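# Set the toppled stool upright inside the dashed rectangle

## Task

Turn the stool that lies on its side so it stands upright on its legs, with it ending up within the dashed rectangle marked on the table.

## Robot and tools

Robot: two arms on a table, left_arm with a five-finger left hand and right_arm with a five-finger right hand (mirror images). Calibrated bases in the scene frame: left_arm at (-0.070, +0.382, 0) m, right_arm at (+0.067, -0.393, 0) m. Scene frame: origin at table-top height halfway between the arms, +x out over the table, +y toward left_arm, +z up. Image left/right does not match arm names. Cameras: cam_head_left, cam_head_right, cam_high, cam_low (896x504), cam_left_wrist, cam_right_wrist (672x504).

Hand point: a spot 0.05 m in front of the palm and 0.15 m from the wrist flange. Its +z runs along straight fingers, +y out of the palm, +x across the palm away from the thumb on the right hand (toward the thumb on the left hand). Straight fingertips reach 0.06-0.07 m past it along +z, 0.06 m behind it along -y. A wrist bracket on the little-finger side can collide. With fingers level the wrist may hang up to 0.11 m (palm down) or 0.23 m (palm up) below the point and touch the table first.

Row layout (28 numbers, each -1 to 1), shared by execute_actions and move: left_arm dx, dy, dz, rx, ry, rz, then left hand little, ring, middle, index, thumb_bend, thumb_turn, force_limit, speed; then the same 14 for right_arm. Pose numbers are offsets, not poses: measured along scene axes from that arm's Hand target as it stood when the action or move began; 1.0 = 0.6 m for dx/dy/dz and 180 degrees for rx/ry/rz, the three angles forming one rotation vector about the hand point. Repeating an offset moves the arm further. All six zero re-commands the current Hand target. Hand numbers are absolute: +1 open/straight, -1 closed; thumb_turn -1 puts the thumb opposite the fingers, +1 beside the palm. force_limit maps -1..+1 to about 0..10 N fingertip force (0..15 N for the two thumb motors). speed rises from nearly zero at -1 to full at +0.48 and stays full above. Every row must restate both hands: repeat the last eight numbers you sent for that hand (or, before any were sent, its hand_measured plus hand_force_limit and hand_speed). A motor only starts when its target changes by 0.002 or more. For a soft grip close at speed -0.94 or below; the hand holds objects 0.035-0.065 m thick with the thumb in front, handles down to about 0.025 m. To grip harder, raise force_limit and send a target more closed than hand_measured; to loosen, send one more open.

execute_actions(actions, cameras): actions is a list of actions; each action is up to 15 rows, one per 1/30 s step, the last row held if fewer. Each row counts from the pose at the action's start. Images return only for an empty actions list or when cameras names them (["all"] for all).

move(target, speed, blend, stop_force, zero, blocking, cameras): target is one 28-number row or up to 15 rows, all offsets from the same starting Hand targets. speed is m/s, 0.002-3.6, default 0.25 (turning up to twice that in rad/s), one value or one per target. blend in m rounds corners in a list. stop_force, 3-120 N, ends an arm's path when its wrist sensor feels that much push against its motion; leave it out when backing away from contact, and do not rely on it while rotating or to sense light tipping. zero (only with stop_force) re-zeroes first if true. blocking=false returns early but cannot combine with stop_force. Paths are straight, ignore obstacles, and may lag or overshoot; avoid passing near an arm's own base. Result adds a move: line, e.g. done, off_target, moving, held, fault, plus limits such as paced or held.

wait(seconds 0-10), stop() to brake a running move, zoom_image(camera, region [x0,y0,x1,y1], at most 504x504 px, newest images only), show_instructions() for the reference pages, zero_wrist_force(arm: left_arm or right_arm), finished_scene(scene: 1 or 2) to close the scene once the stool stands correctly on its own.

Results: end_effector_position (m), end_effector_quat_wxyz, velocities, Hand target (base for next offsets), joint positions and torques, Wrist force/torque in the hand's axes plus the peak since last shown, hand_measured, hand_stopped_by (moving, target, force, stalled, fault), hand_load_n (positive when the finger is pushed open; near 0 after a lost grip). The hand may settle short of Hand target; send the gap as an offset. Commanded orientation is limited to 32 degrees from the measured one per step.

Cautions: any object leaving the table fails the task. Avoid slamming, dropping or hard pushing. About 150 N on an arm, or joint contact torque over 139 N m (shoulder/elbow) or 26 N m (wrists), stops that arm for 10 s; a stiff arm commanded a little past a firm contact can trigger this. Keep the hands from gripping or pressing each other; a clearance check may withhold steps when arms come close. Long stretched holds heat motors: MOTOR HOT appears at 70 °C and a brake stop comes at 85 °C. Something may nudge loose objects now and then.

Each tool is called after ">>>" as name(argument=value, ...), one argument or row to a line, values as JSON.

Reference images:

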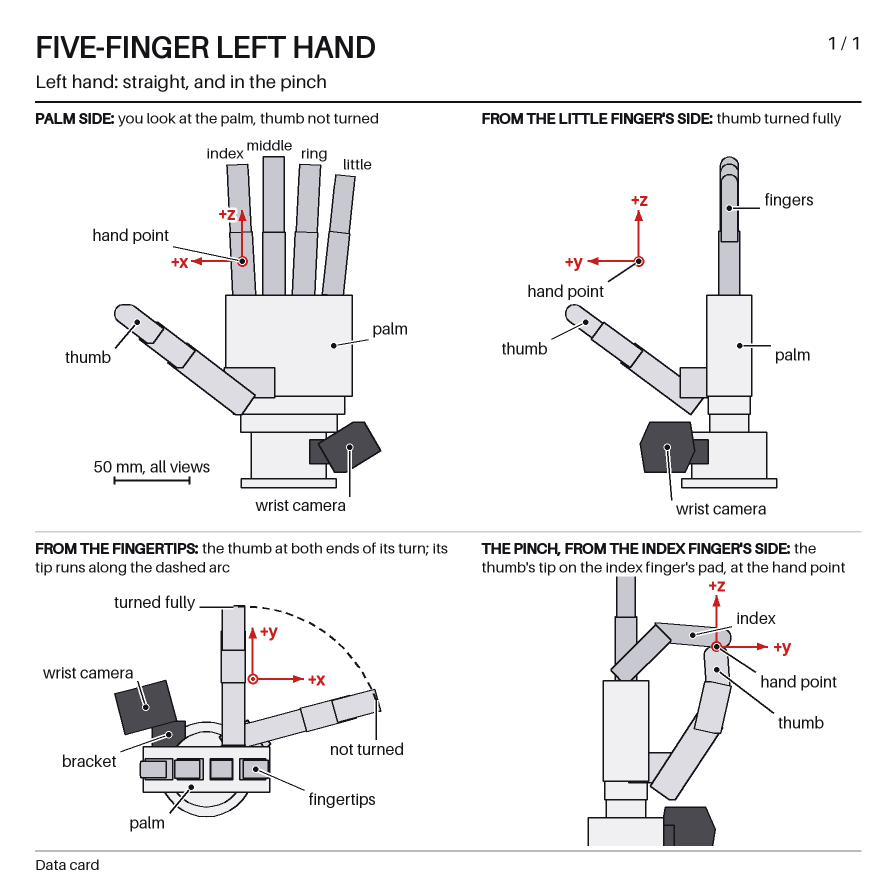

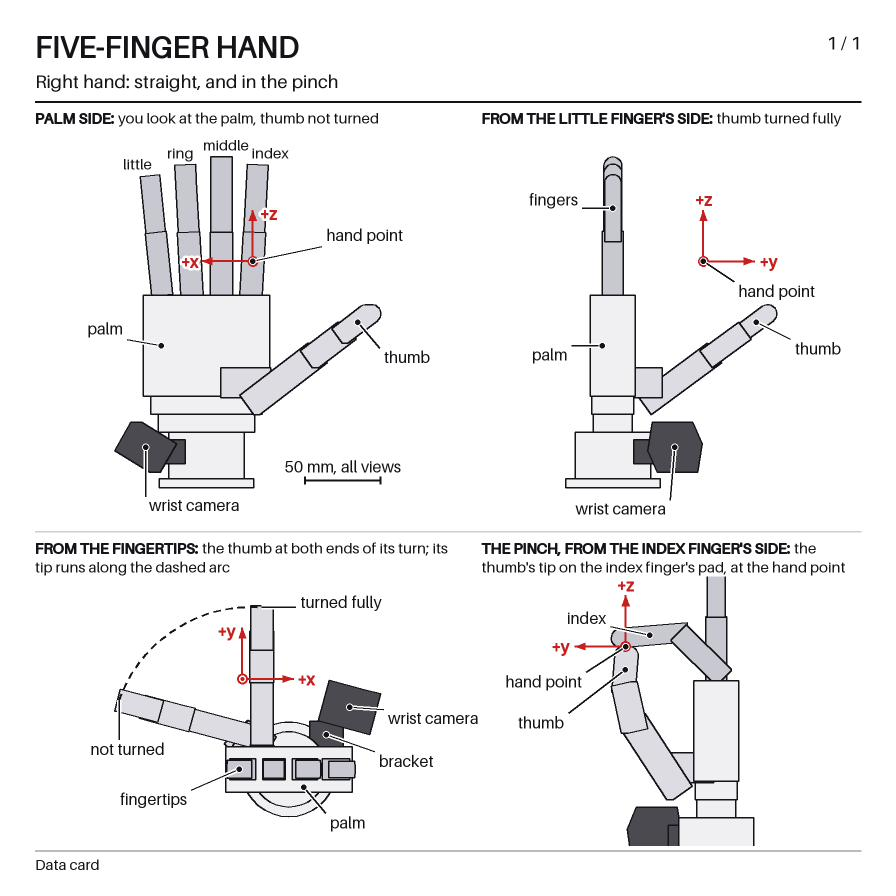

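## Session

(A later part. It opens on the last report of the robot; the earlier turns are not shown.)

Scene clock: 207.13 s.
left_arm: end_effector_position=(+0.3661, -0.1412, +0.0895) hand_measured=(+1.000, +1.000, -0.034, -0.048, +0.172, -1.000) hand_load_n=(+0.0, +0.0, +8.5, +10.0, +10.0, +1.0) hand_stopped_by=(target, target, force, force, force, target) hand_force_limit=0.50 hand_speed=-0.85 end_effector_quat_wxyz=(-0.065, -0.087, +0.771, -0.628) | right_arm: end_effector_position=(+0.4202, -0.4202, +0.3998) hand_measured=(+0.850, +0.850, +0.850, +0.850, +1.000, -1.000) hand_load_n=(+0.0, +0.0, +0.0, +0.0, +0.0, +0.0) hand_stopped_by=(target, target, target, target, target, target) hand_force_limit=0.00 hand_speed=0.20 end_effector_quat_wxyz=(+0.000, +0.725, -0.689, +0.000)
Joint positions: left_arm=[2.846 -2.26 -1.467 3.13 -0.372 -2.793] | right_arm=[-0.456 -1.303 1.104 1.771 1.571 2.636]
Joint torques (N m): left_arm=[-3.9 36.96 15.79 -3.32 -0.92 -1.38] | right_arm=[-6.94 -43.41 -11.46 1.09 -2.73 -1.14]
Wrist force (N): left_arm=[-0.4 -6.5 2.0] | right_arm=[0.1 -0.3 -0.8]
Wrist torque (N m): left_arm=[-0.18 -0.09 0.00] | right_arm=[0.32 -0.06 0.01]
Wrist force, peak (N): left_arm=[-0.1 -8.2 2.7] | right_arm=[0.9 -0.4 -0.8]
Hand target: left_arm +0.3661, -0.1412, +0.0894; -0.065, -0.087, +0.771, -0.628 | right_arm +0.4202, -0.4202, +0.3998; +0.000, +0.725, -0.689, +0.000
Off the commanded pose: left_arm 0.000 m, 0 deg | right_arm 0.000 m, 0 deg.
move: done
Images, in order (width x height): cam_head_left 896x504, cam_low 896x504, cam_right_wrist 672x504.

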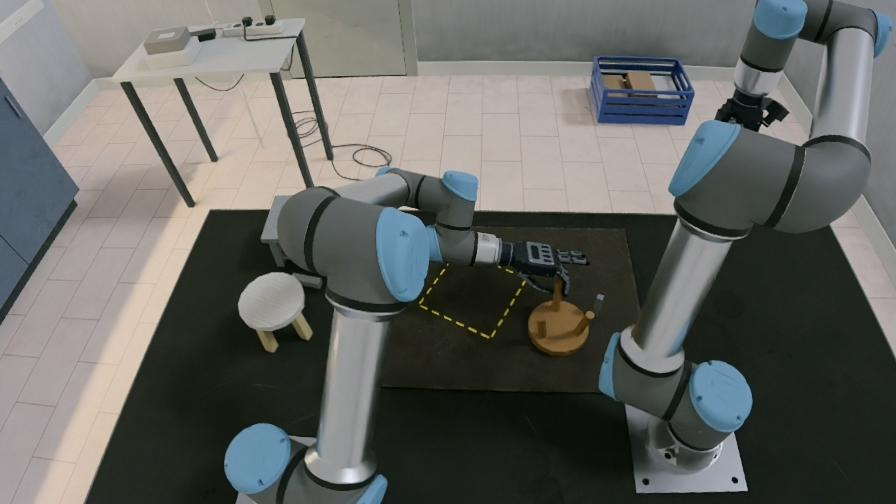

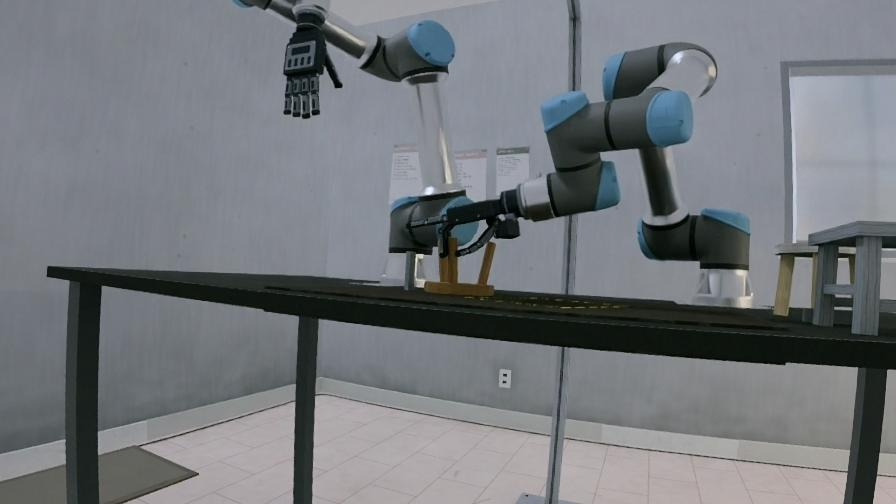

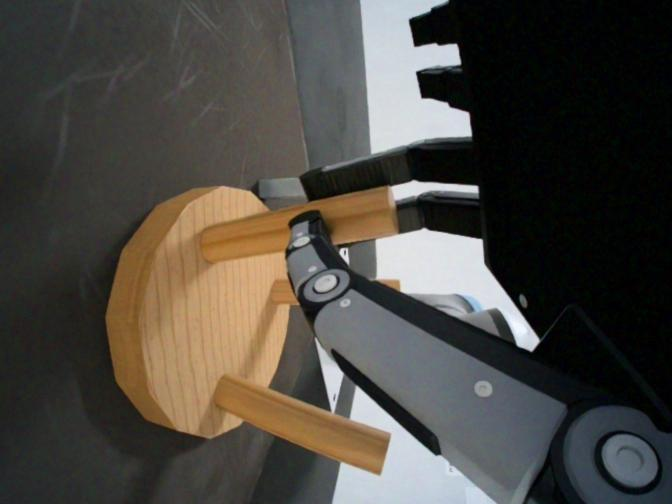

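>>> move(
  target=[
    [-0.0797,-0.0042,0.0832,0.0073,-0.1387,0,1,1,-0.3,-0.3,-0.1,-1,0.5,-0.85,0,0,0,0,0,0,0.85,0.85,0.85,0.85,1,-1,0.0,0.2],
    [-0.1841,-0.0097,0.1188,0.0145,-0.2774,0,1,1,-0.3,-0.3,-0.1,-1,0.5,-0.85,0,0,0,0,0,0,0.85,0.85,0.85,0.85,1,-1,0.0,0.2],
    [-0.2939,-0.0154,0.107,0.0218,-0.4161,0,1,1,-0.3,-0.3,-0.1,-1,0.5,-0.85,0,0,0,0,0,0,0.85,0.85,0.85,0.85,1,-1,0.0,0.2],
    [-0.3717,-0.0195,0.0643,0.0276,-0.527,0,1,1,-0.3,-0.3,-0.1,-1,0.5,-0.85,0,0,0,0,0,0,0.85,0.85,0.85,0.85,1,-1,0.0,0.2],
  ],
  speed=0.13,
  blend=[0.02,0.02,0.02,0],
  cameras=["cam_head_left","cam_head_right","cam_high","cam_low","cam_right_wrist"],
)

Scene clock: 225.60 s.
left_arm: end_effector_position=(+0.2101, -0.1494, +0.1559) hand_measured=(+1.000, +1.000, -0.034, -0.048, +0.172, -1.000) hand_load_n=(+0.0, +0.0, +6.5, +7.0, +12.5, +1.5) hand_stopped_by=(target, target, force, force, force, target) hand_force_limit=0.50 hand_speed=-0.85 end_effector_quat_wxyz=(+0.375, +0.273, +0.696, -0.548) | right_arm: end_effector_position=(+0.4202, -0.4202, +0.3998) hand_measured=(+0.850, +0.850, +0.850, +0.850, +1.000, -1.000) hand_load_n=(+0.0, +0.0, +0.0, +0.0, +0.0, +0.0) hand_stopped_by=(target, target, target, target, target, target) hand_force_limit=0.00 hand_speed=0.20 end_effector_quat_wxyz=(+0.000, +0.725, -0.689, +0.000)
Joint positions: left_arm=[2.526 -1.671 -2.138 3.651 -0.855 -2.065] | right_arm=[-0.456 -1.303 1.104 1.771 1.571 2.636]
Joint torques (N m): left_arm=[8.62 20.62 24.24 -1.23 1.92 -2.03] | right_arm=[-7.52 -42.89 -11.62 1.12 -2.69 -1.16]
Wrist force (N): left_arm=[1.7 1.3 0.7] | right_arm=[0.0 -0.1 -0.7]
Wrist torque (N m): left_arm=[-0.07 0.15 -0.21] | right_arm=[0.34 -0.04 0.00]
Wrist force, peak (N): left_arm=[-2.1 -7.7 2.0] | right_arm=[0.0 -0.3 -1.3]
Hand target: left_arm +0.2102, -0.1494, +0.1559; +0.375, +0.273, +0.696, -0.548 (not the last commanded pose) | right_arm +0.4202, -0.4202, +0.3998; +0.000, +0.725, -0.689, +0.000
Off the commanded pose: left_arm 0.073 m, 28 deg | right_arm 0.000 m, 0 deg.
move: held (left_arm; a check stopped the path); path passed 2 of 4 targets; limits=held
pose unreachable (left arm): on one or more control steps of this call, first in action 0 (counted from 0), this arm could not follow its commanded pose, so it was not sent that pose on those steps. It may still have moved: this result reports where it is.
cause: moving toward the commanded pose would bring a part of the arm too close to another arm (a part of this arm just beyond joint 6 (wrist 3) and a part of the right arm just beyond its joint 2 (shoulder lift), along the way the arms are being sent, or toward where that arm still pushes).
Images, in order (width x height): cam_head_left 896x504, cam_head_right 896x504, cam_high 896x504, cam_low 896x504, cam_right_wrist 672x504.

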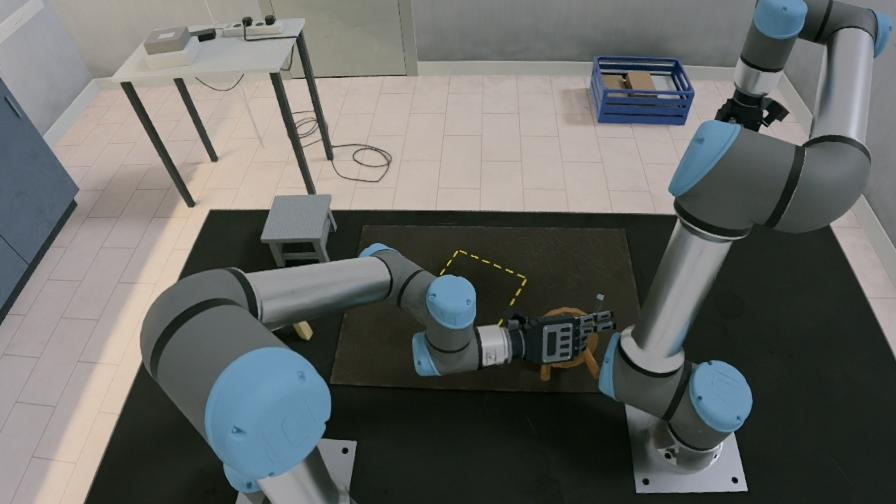

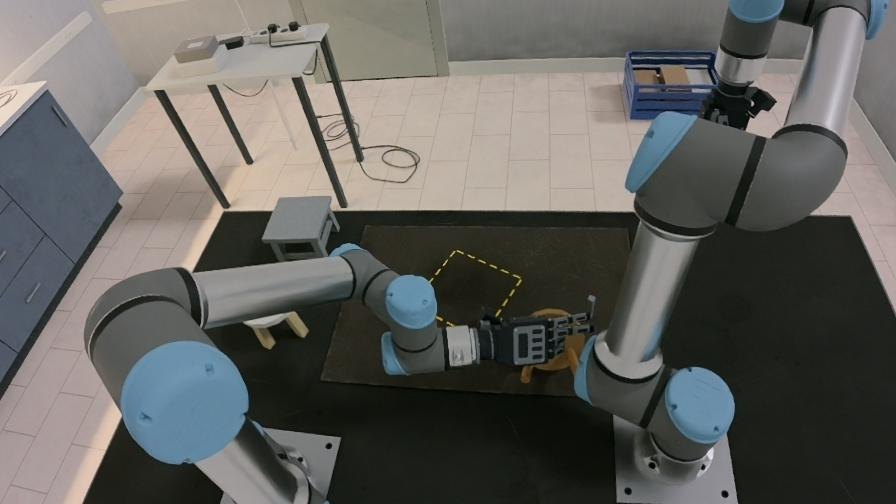

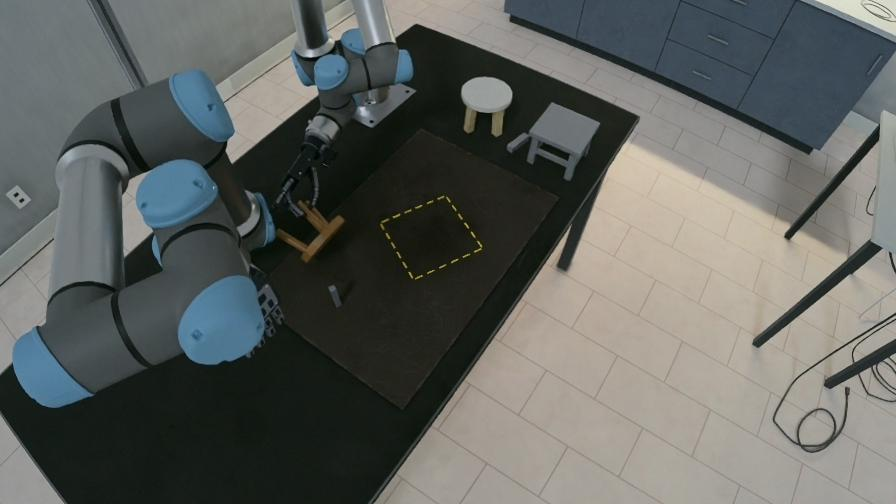

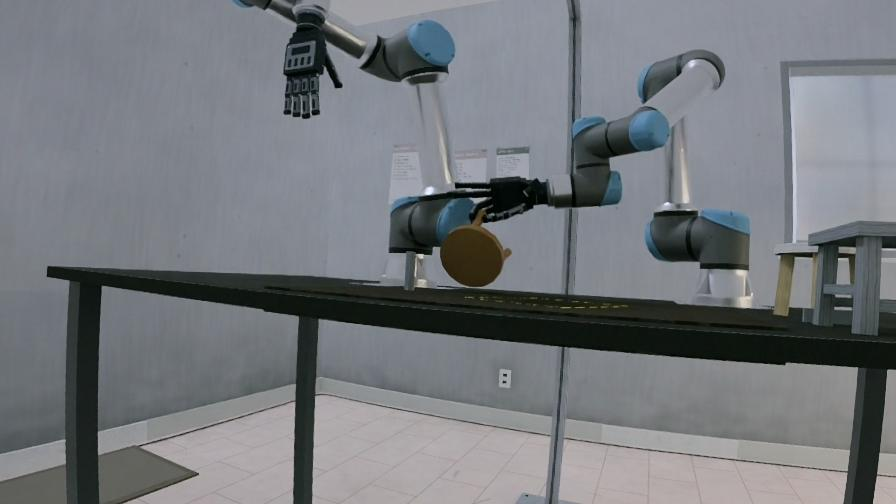

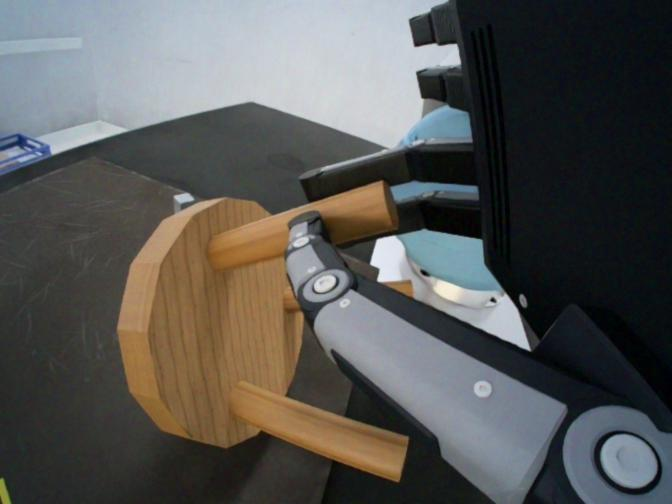

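>>> move(
  target=[
    [0.2,0.1167,0.022,0,0,0,1,1,-0.3,-0.3,-0.1,-1,0.5,-0.85,0,0,0,0,0,0,0.85,0.85,0.85,0.85,1,-1,0.0,0.2],
    [0.1658,0.115,0.01,0.0023,-0.0444,0,1,1,-0.3,-0.3,-0.1,-1,0.5,-0.85,0,0,0,0,0,0,0.85,0.85,0.85,0.85,1,-1,0.0,0.2],
    [0.0882,0.1108,-0.03,0.0081,-0.1553,0,1,1,-0.3,-0.3,-0.1,-1,0.5,-0.85,0,0,0,0,0,0,0.85,0.85,0.85,0.85,1,-1,0.0,0.2],
  ],
  speed=0.1,
  blend=[0.02,0.02,0],
  cameras=["cam_head_left","cam_head_right","cam_high","cam_low","cam_right_wrist"],
)

>>> zoom_image(
  camera="cam_low",
  region=[400, 170, 600, 310],
)

>>> zoom_image(
  camera="cam_head_left",
  region=[480, 230, 620, 370],
)

>>> zoom_image(
  camera="cam_high",
  region=[280, 150, 420, 290],
)

Scene clock: 241.70 s.
left_arm: end_effector_position=(+0.2630, -0.0829, +0.1378) hand_measured=(+1.000, +1.000, -0.034, -0.048, +0.172, -1.000) hand_load_n=(+0.0, +0.0, +6.0, +7.5, +12.5, +2.0) hand_stopped_by=(target, target, force, force, force, target) hand_force_limit=0.50 hand_speed=-0.85 end_effector_quat_wxyz=(+0.528, +0.402, +0.592, -0.457) | right_arm: end_effector_position=(+0.4202, -0.4202, +0.3998) hand_measured=(+0.850, +0.850, +0.850, +0.850, +1.000, -1.000) hand_load_n=(+0.0, +0.0, +0.0, +0.0, -0.5, +0.0) hand_stopped_by=(target, target, target, target, target, target) hand_force_limit=0.00 hand_speed=0.20 end_effector_quat_wxyz=(+0.000, +0.725, -0.689, +0.000)
Joint positions: left_arm=[2.738 -1.683 -2.344 3.989 -0.672 -1.658] | right_arm=[-0.456 -1.303 1.104 1.771 1.571 2.636]
Joint torques (N m): left_arm=[10.65 24.29 21.92 -0.88 2.25 -1.7] | right_arm=[-7.29 -42.13 -11.15 1.16 -2.71 -1.24]
Wrist force (N): left_arm=[1.7 0.7 0.1] | right_arm=[0.5 -0.5 -0.8]
Wrist torque (N m): left_arm=[0.01 0.26 -0.16] | right_arm=[0.31 -0.11 0.03]
Wrist force, peak (N): left_arm=[2.3 1.7 0.7] | right_arm=[0.8 -0.4 -1.1]
Hand target: left_arm +0.2631, -0.0829, +0.1379; +0.528, +0.402, +0.592, -0.457 | right_arm +0.4202, -0.4202, +0.3998; +0.000, +0.725, -0.689, +0.000
Off the commanded pose: left_arm 0.000 m, 0 deg | right_arm 0.000 m, 0 deg.
move: done
Images, in order (width x height): cam_head_left 896x504, cam_head_right 896x504, cam_high 896x504, cam_low 896x504, cam_right_wrist 672x504.

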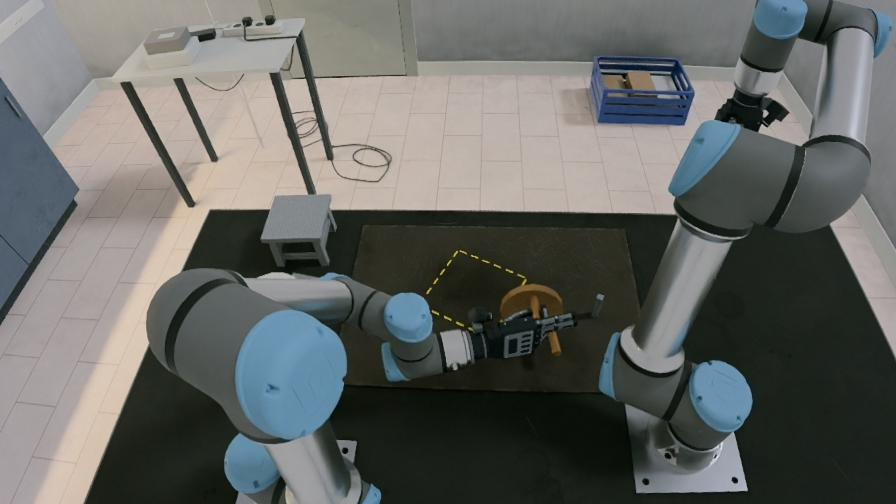

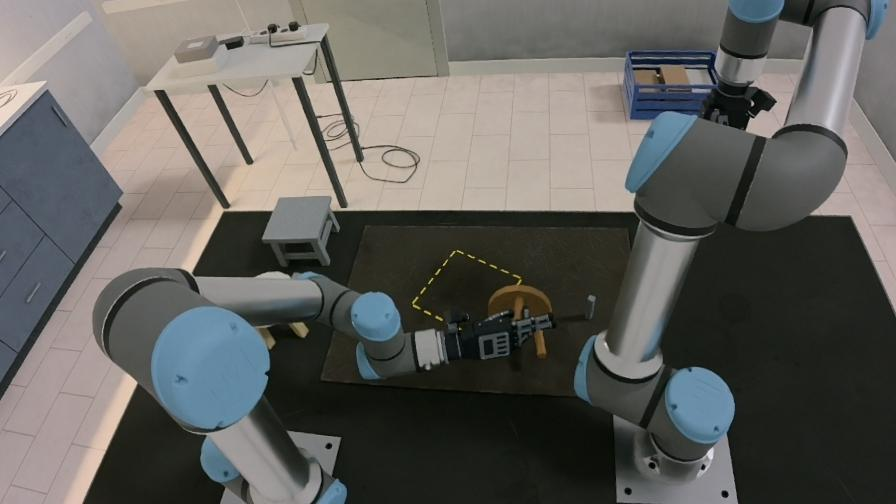

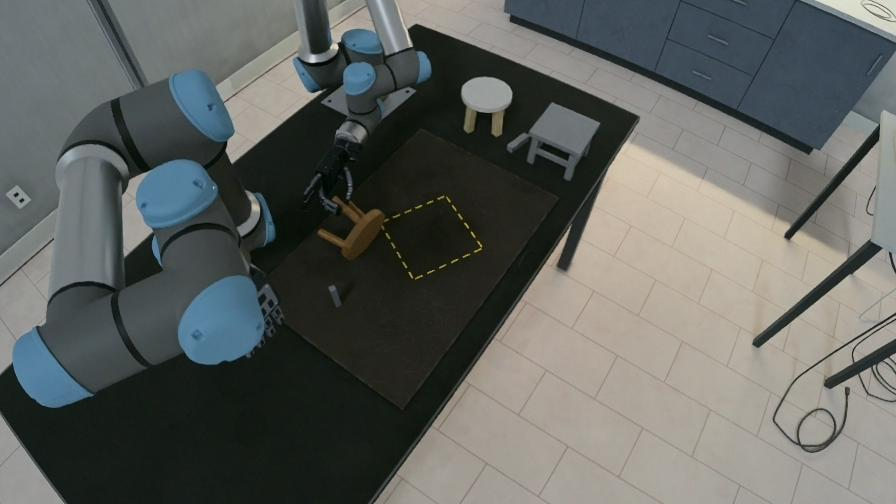

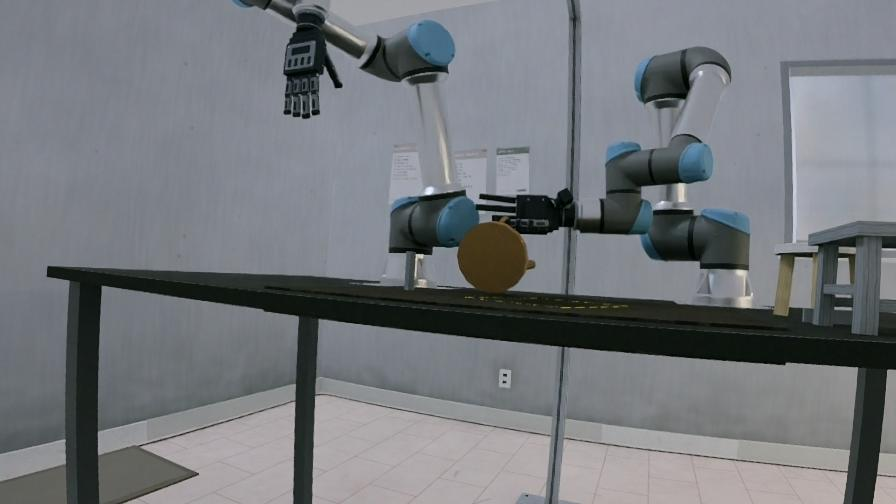

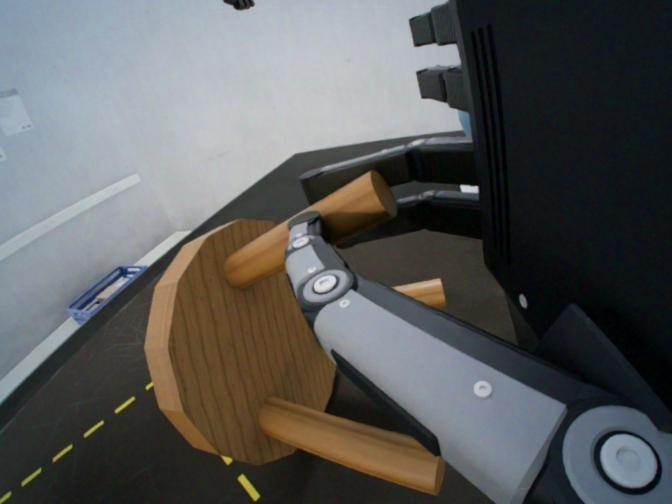

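Scaled by 2.520 from the camera's 896x504 image, which has a finer 1280x720 frame.

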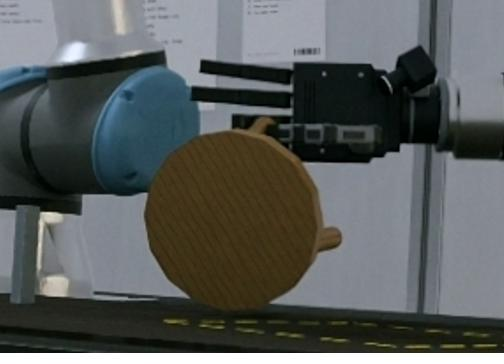

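Scaled by 3.600 from the camera's 896x504 image, which has a finer 1280x720 frame.

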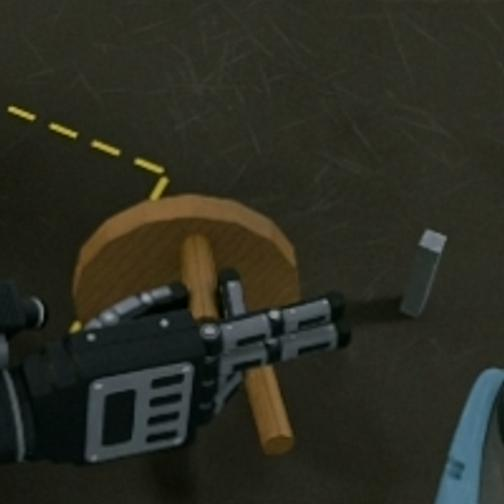

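Scaled by 3.600 from the camera's 896x504 image, which has a finer 1280x720 frame.

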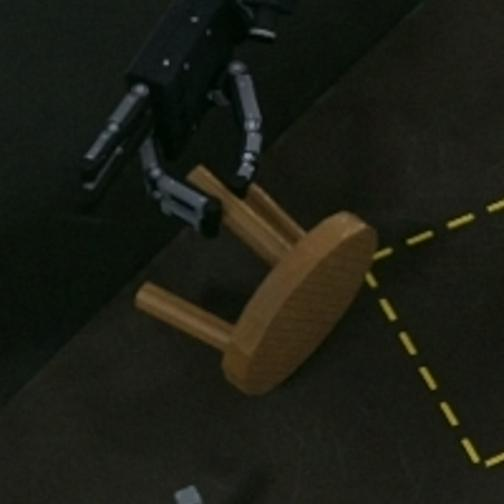

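>>> move(
  target=[
    [0.0095,0.0005,-0.0182,0.0044,-0.0832,0,1,1,-0.3,-0.3,-0.1,-1,0.5,-0.85,0,0,0,0,0,0,0.85,0.85,0.85,0.85,1,-1,0.0,0.2],
    [-0.025,-0.0013,-0.05,0.0087,-0.1665,0,1,1,-0.3,-0.3,-0.1,-1,0.5,-0.85,0,0,0,0,0,0,0.85,0.85,0.85,0.85,1,-1,0.0,0.2],
  ],
  speed=0.08,
  blend=[0.01,0],
  cameras=["cam_head_left","cam_high","cam_low","cam_right_wrist"],
)

>>> zoom_image(
  camera="cam_low",
  region=[400, 170, 600, 310],
)

>>> zoom_image(
  camera="cam_head_left",
  region=[480, 230, 620, 370],
)

>>> zoom_image(
  camera="cam_high",
  region=[280, 150, 420, 290],
)

Scene clock: 256.90 s.
left_arm: end_effector_position=(+0.2480, -0.0837, +0.1078) hand_measured=(+1.000, +1.000, -0.034, -0.050, +0.174, -1.000) hand_load_n=(+0.0, +0.0, +15.5, +1.0, +9.0, -10.5) hand_stopped_by=(target, target, force, force, force, target) hand_force_limit=0.50 hand_speed=-0.85 end_effector_quat_wxyz=(+0.658, +0.514, +0.441, -0.330) | right_arm: end_effector_position=(+0.4202, -0.4202, +0.3998) hand_measured=(+0.850, +0.850, +0.850, +0.850, +1.000, -1.000) hand_load_n=(+0.0, +0.0, +0.0, +0.0, +0.0, +0.0) hand_stopped_by=(target, target, target, target, target, target) hand_force_limit=0.00 hand_speed=0.20 end_effector_quat_wxyz=(+0.000, +0.725, -0.689, +0.000)
Joint positions: left_arm=[2.701 -1.908 -2.485 4.522 -0.697 -1.274] | right_arm=[-0.456 -1.303 1.104 1.771 1.571 2.636]
Joint torques (N m): left_arm=[11.54 17.74 11.61 -5.44 -4.29 -3.84] | right_arm=[-7.05 -41.6 -11.38 1.22 -2.72 -1.22]
Wrist force (N): left_arm=[-29.0 -4.3 -1.1] | right_arm=[0.4 -0.1 -0.8]
Wrist torque (N m): left_arm=[-0.10 0.16 0.13] | right_arm=[0.36 -0.09 0.03]
Wrist force, peak (N): left_arm=[-29.8 -5.3 -1.0] | right_arm=[0.1 -0.2 -1.3]
Hand target: left_arm +0.2481, -0.0837, +0.1079; +0.658, +0.514, +0.441, -0.330 | right_arm +0.4202, -0.4202, +0.3998; +0.000, +0.725, -0.689, +0.000
Off the commanded pose: left_arm 0.000 m, 0 deg | right_arm 0.000 m, 0 deg.
move: done
Images, in order (width x height): cam_head_left 896x504, cam_high 896x504, cam_low 896x504, cam_right_wrist 672x504.

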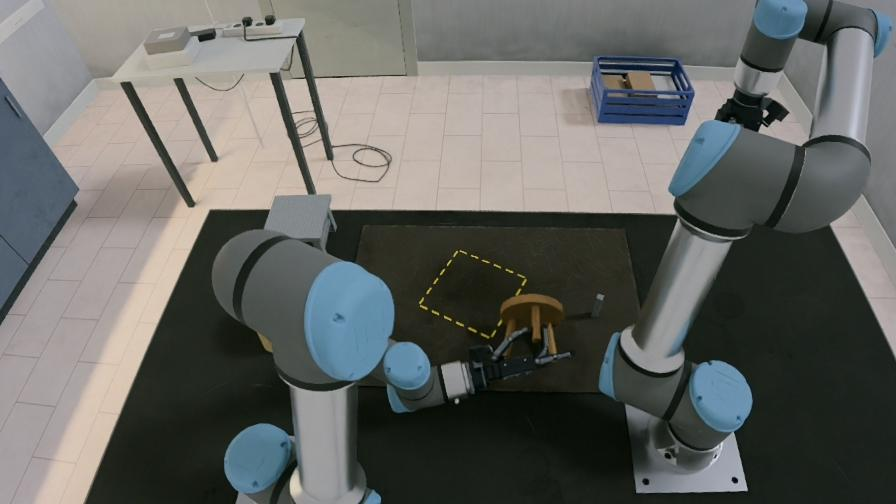

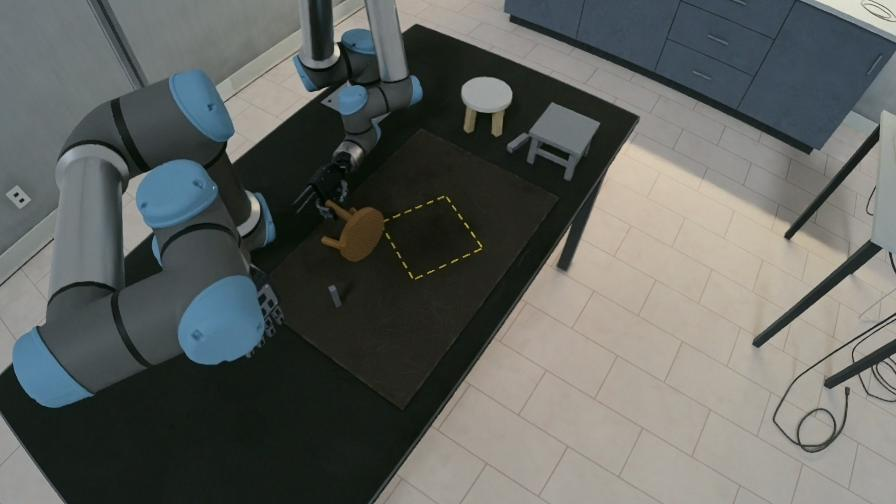

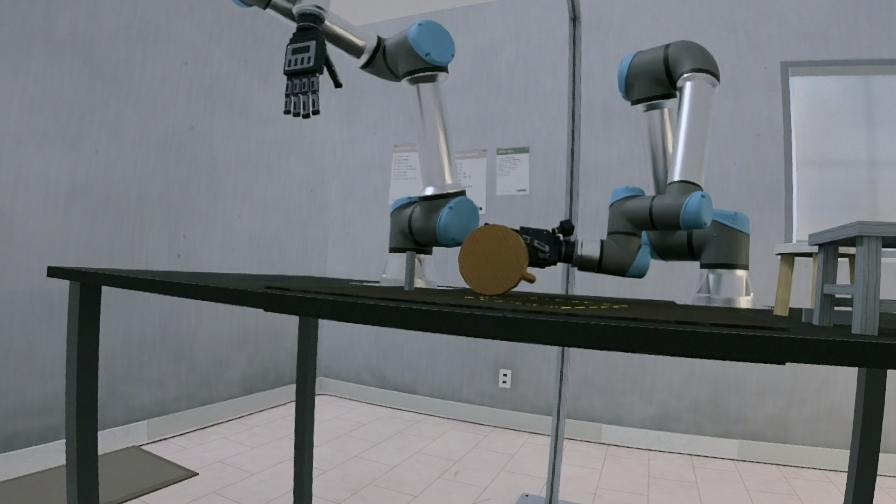

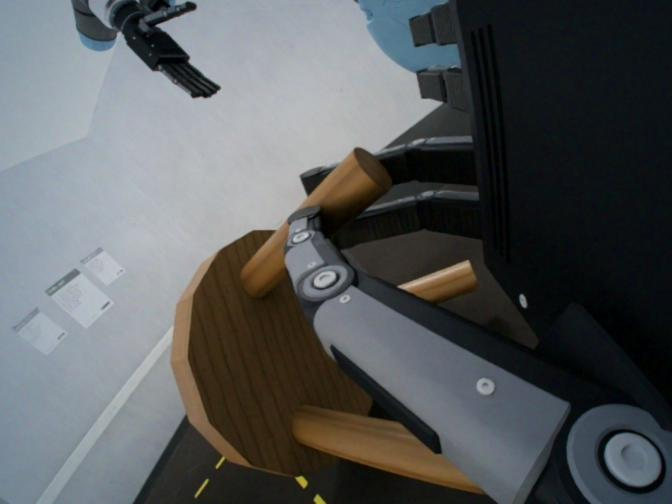

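Scaled by 2.520 from the camera's 896x504 image, which has a finer 1280x720 frame.

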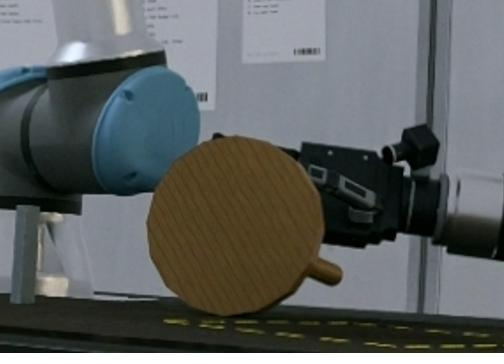

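Scaled by 3.600 from the camera's 896x504 image, which has a finer 1280x720 frame.

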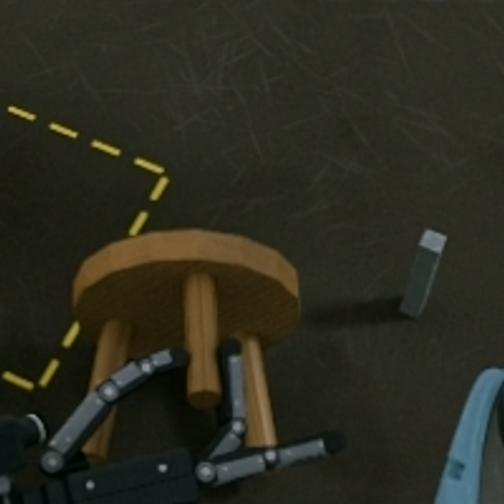

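Scaled by 3.600 from the camera's 896x504 image, which has a finer 1280x720 frame.

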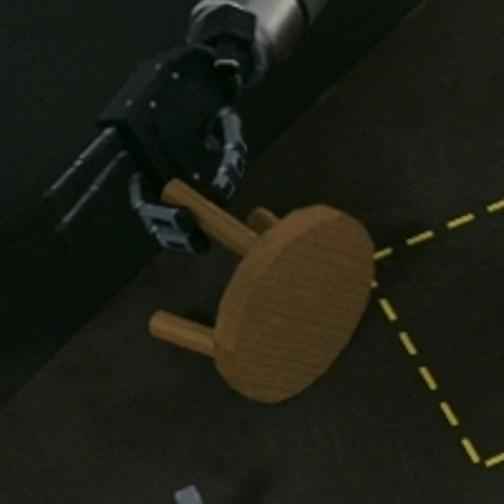

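>>> move(
  target=[0,0,0.008,0,0,0,1,1,-0.3,-0.3,-0.1,-1,0.5,-0.85,0,0,0,0,0,0,0.85,0.85,0.85,0.85,1,-1,0.0,0.2],
  speed=0.03,
)

Scene clock: 260.10 s.
left_arm: end_effector_position=(+0.2481, -0.0836, +0.1127) hand_measured=(+1.000, +1.000, -0.034, -0.050, +0.174, -1.000) hand_load_n=(+0.0, +0.0, +13.0, +3.5, +10.0, -1.0) hand_stopped_by=(target, target, force, force, force, target) hand_force_limit=0.50 hand_speed=-0.85 end_effector_quat_wxyz=(+0.658, +0.514, +0.441, -0.330) | right_arm: end_effector_position=(+0.4202, -0.4202, +0.3998) hand_measured=(+0.850, +0.850, +0.850, +0.850, +1.000, -1.000) hand_load_n=(+0.0, +0.0, +0.0, +0.0, +0.0, +0.0) hand_stopped_by=(target, target, target, target, target, target) hand_force_limit=0.00 hand_speed=0.20 end_effector_quat_wxyz=(+0.000, +0.725, -0.689, +0.000)
Joint positions: left_arm=[2.701 -1.891 -2.483 4.503 -0.697 -1.274] | right_arm=[-0.456 -1.303 1.104 1.771 1.571 2.636]
Joint torques (N m): left_arm=[-0.54 14.97 13.15 3.32 -1.43 -1.7] | right_arm=[-6.44 -41.56 -11.25 1.19 -2.74 -1.23]
Wrist force (N): left_arm=[0.5 -0.1 -0.5] | right_arm=[0.5 -0.2 -1.3]
Wrist torque (N m): left_arm=[-0.02 0.34 -0.07] | right_arm=[0.37 -0.10 0.03]
Wrist force, peak (N): left_arm=[-29.1 -4.3 -1.2] | right_arm=[0.5 -0.2 -1.3]
Hand target: left_arm +0.2481, -0.0837, +0.1127; +0.658, +0.514, +0.441, -0.330 | right_arm +0.4202, -0.4202, +0.3998; +0.000, +0.725, -0.689, +0.000
Off the commanded pose: left_arm 0.000 m, 0 deg | right_arm 0.000 m, 0 deg.
move: done

>>> move(
  target=[0,0,0,0,0,0,1,1,0.3,0.3,0.5,-1,0.5,-0.7,0,0,0,0,0,0,0.85,0.85,0.85,0.85,1,-1,0.0,0.2],
  speed=0.03,
)

>>> move(
  target=[-0.0525,-0.0025,0.1227,0,0,0,1,1,0.3,0.3,0.5,-1,0.5,-0.7,0,0,0,0,0,0,0.85,0.85,0.85,0.85,1,-1,0.0,0.2],
  speed=0.08,
  cameras=["cam_head_left","cam_high","cam_low","cam_right_wrist"],
)

>>> zoom_image(
  camera="cam_low",
  region=[400, 170, 600, 310],
)

>>> zoom_image(
  camera="cam_head_left",
  region=[480, 260, 620, 380],
)

>>> zoom_image(
  camera="cam_high",
  region=[280, 150, 420, 290],
)

Scene clock: 272.77 s.
left_arm: end_effector_position=(+0.2481, -0.0837, +0.1127) hand_measured=(+1.000, +1.000, +0.300, +0.300, +0.500, -1.000) hand_load_n=(+0.0, +0.0, +0.0, +0.0, +0.0, +0.0) hand_stopped_by=(target, target, target, target, target, target) hand_force_limit=0.50 hand_speed=-0.70 end_effector_quat_wxyz=(+0.658, +0.514, +0.441, -0.330) | right_arm: end_effector_position=(+0.4202, -0.4202, +0.3998) hand_measured=(+0.850, +0.850, +0.850, +0.850, +1.000, -1.000) hand_load_n=(+0.0, +0.0, +0.0, +0.0, +0.0, +0.0) hand_stopped_by=(target, target, target, target, target, target) hand_force_limit=0.00 hand_speed=0.20 end_effector_quat_wxyz=(+0.000, +0.725, -0.689, +0.000)
Joint positions: left_arm=[2.701 -1.891 -2.483 4.503 -0.697 -1.274] | right_arm=[-0.456 -1.303 1.104 1.771 1.571 2.636]
Joint torques (N m): left_arm=[-5.82 15.77 4.9 2.3 -0.58 1.31] | right_arm=[-7.3 -41.45 -11.45 1.2 -2.74 -1.2]
Wrist force (N): left_arm=[-1.3 -0.3 -0.6] | right_arm=[0.2 0.0 -0.9]
Wrist torque (N m): left_arm=[-0.01 0.26 -0.01] | right_arm=[0.37 -0.06 0.01]
Wrist force, peak (N): left_arm=[-1.3 -1.3 -1.0] | right_arm=[0.3 -0.5 -1.1]
Hand target: left_arm +0.2481, -0.0837, +0.1127; +0.658, +0.514, +0.441, -0.330 | right_arm +0.4202, -0.4202, +0.3998; +0.000, +0.725, -0.689, +0.000
Off the commanded pose: left_arm 0.000 m, 0 deg | right_arm 0.000 m, 0 deg.
move: done

Scene clock: 274.20 s.
left_arm: end_effector_position=(+0.2166, -0.0852, +0.1863) hand_measured=(+1.000, +1.000, +0.300, +0.300, +0.500, -1.000) hand_load_n=(+0.0, +0.0, +0.0, +0.0, +0.0, +0.5) hand_stopped_by=(target, target, target, target, target, target) hand_force_limit=0.50 hand_speed=-0.70 end_effector_quat_wxyz=(+0.658, +0.514, +0.441, -0.330) | right_arm: end_effector_position=(+0.4202, -0.4202, +0.3998) hand_measured=(+0.850, +0.850, +0.850, +0.850, +1.000, -1.000) hand_load_n=(+0.0, +0.0, +0.0, +0.0, +0.0, +0.0) hand_stopped_by=(target, target, target, target, target, target) hand_force_limit=0.00 hand_speed=0.20 end_effector_quat_wxyz=(+0.000, +0.725, -0.689, +0.000)
Joint positions: left_arm=[2.642 -1.607 -2.478 4.206 -0.756 -1.263] | right_arm=[-0.456 -1.303 1.104 1.771 1.571 2.636]
Joint torques (N m): left_arm=[9.65 19.75 5.39 3.15 1.89 0.16] | right_arm=[-7.19 -41.17 -11.25 1.27 -2.76 -1.28]
Wrist force (N): left_arm=[-1.3 0.2 0.1] | right_arm=[0.3 -0.1 -1.3]
Wrist torque (N m): left_arm=[0.01 0.29 -0.19] | right_arm=[0.39 -0.07 0.02]
Wrist force, peak (N): left_arm=[-1.9 0.4 0.3] | right_arm=[0.3 -0.1 -1.3]
Hand target: left_arm +0.2166, -0.0852, +0.1863; +0.658, +0.514, +0.441, -0.330 | right_arm +0.4202, -0.4202, +0.3998; +0.000, +0.725, -0.689, +0.000
Off the commanded pose: left_arm 0.000 m, 0 deg | right_arm 0.000 m, 0 deg.
move: done
Images, in order (width x height): cam_head_left 896x504, cam_high 896x504, cam_low 896x504, cam_right_wrist 672x504.

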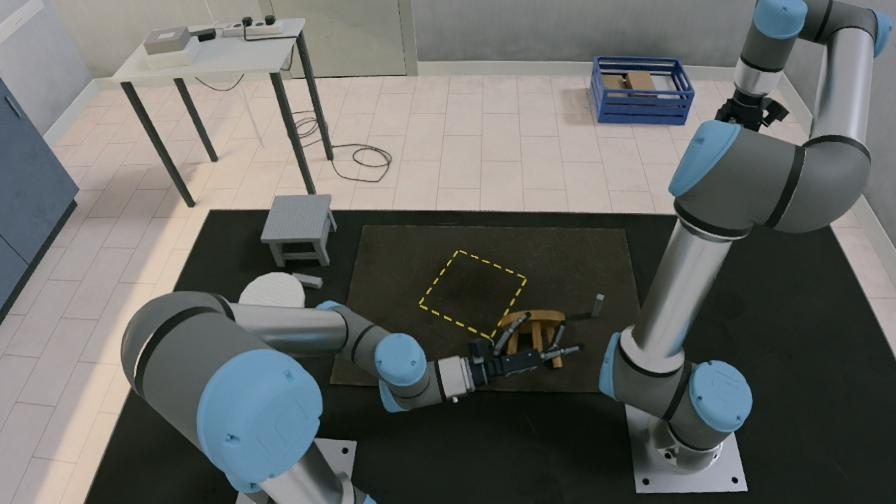

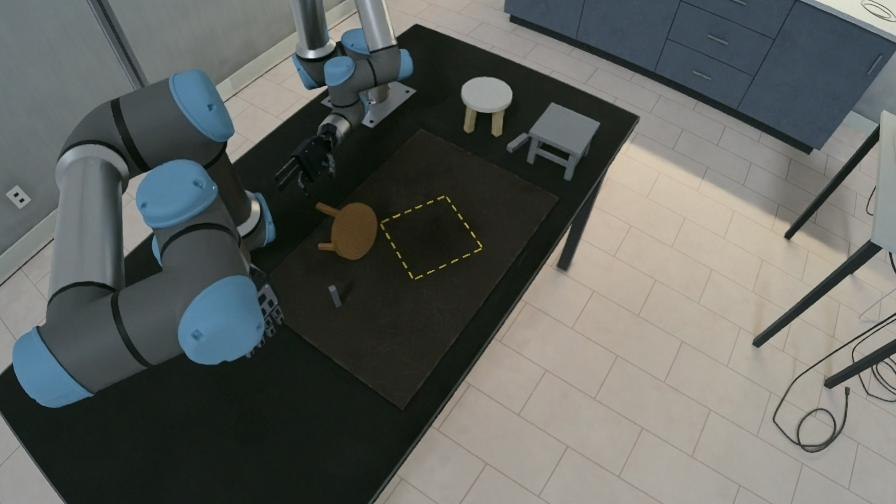

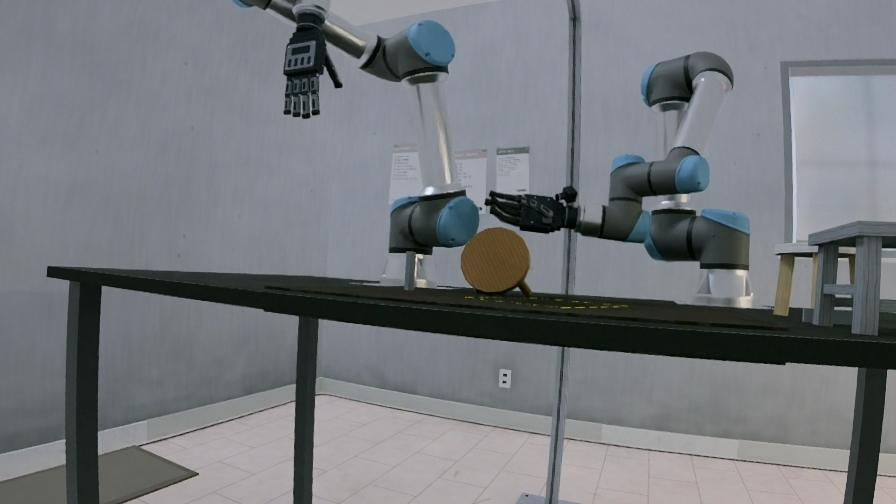

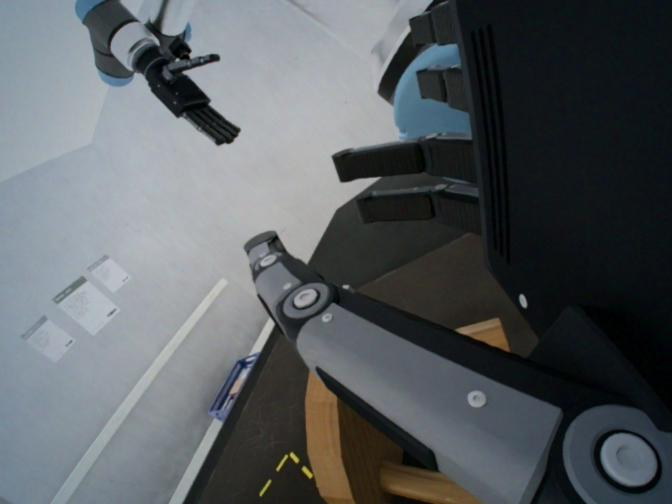

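Scaled by 2.520 from the camera's 896x504 image, which has a finer 1280x720 frame.

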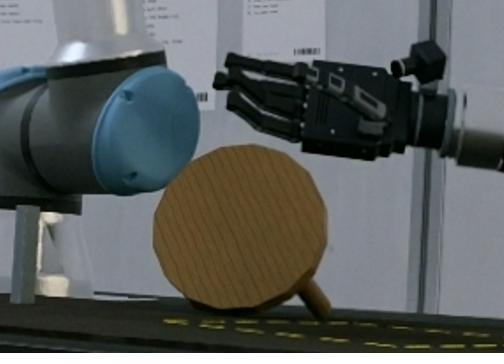

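Scaled by 3.600 from the camera's 896x504 image, which has a finer 1280x720 frame.

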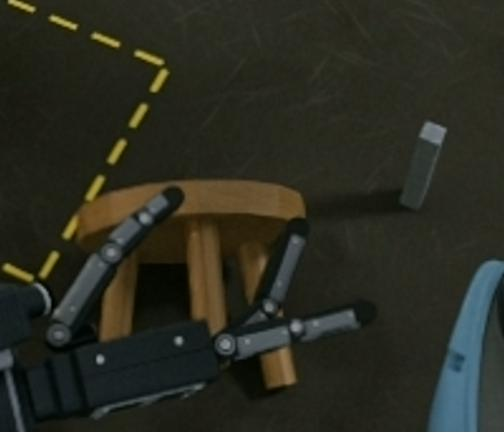

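Scaled by 3.600 from the camera's 896x504 image, which has a finer 1280x720 frame.

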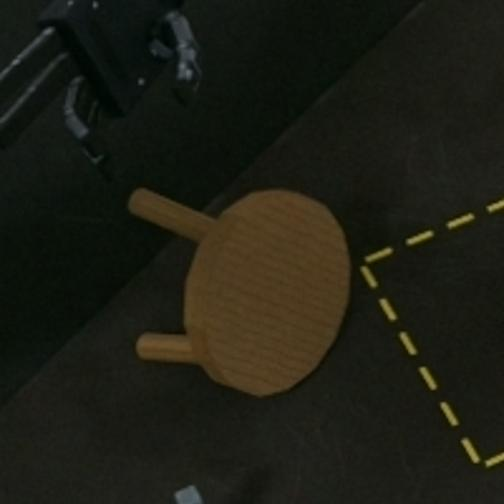

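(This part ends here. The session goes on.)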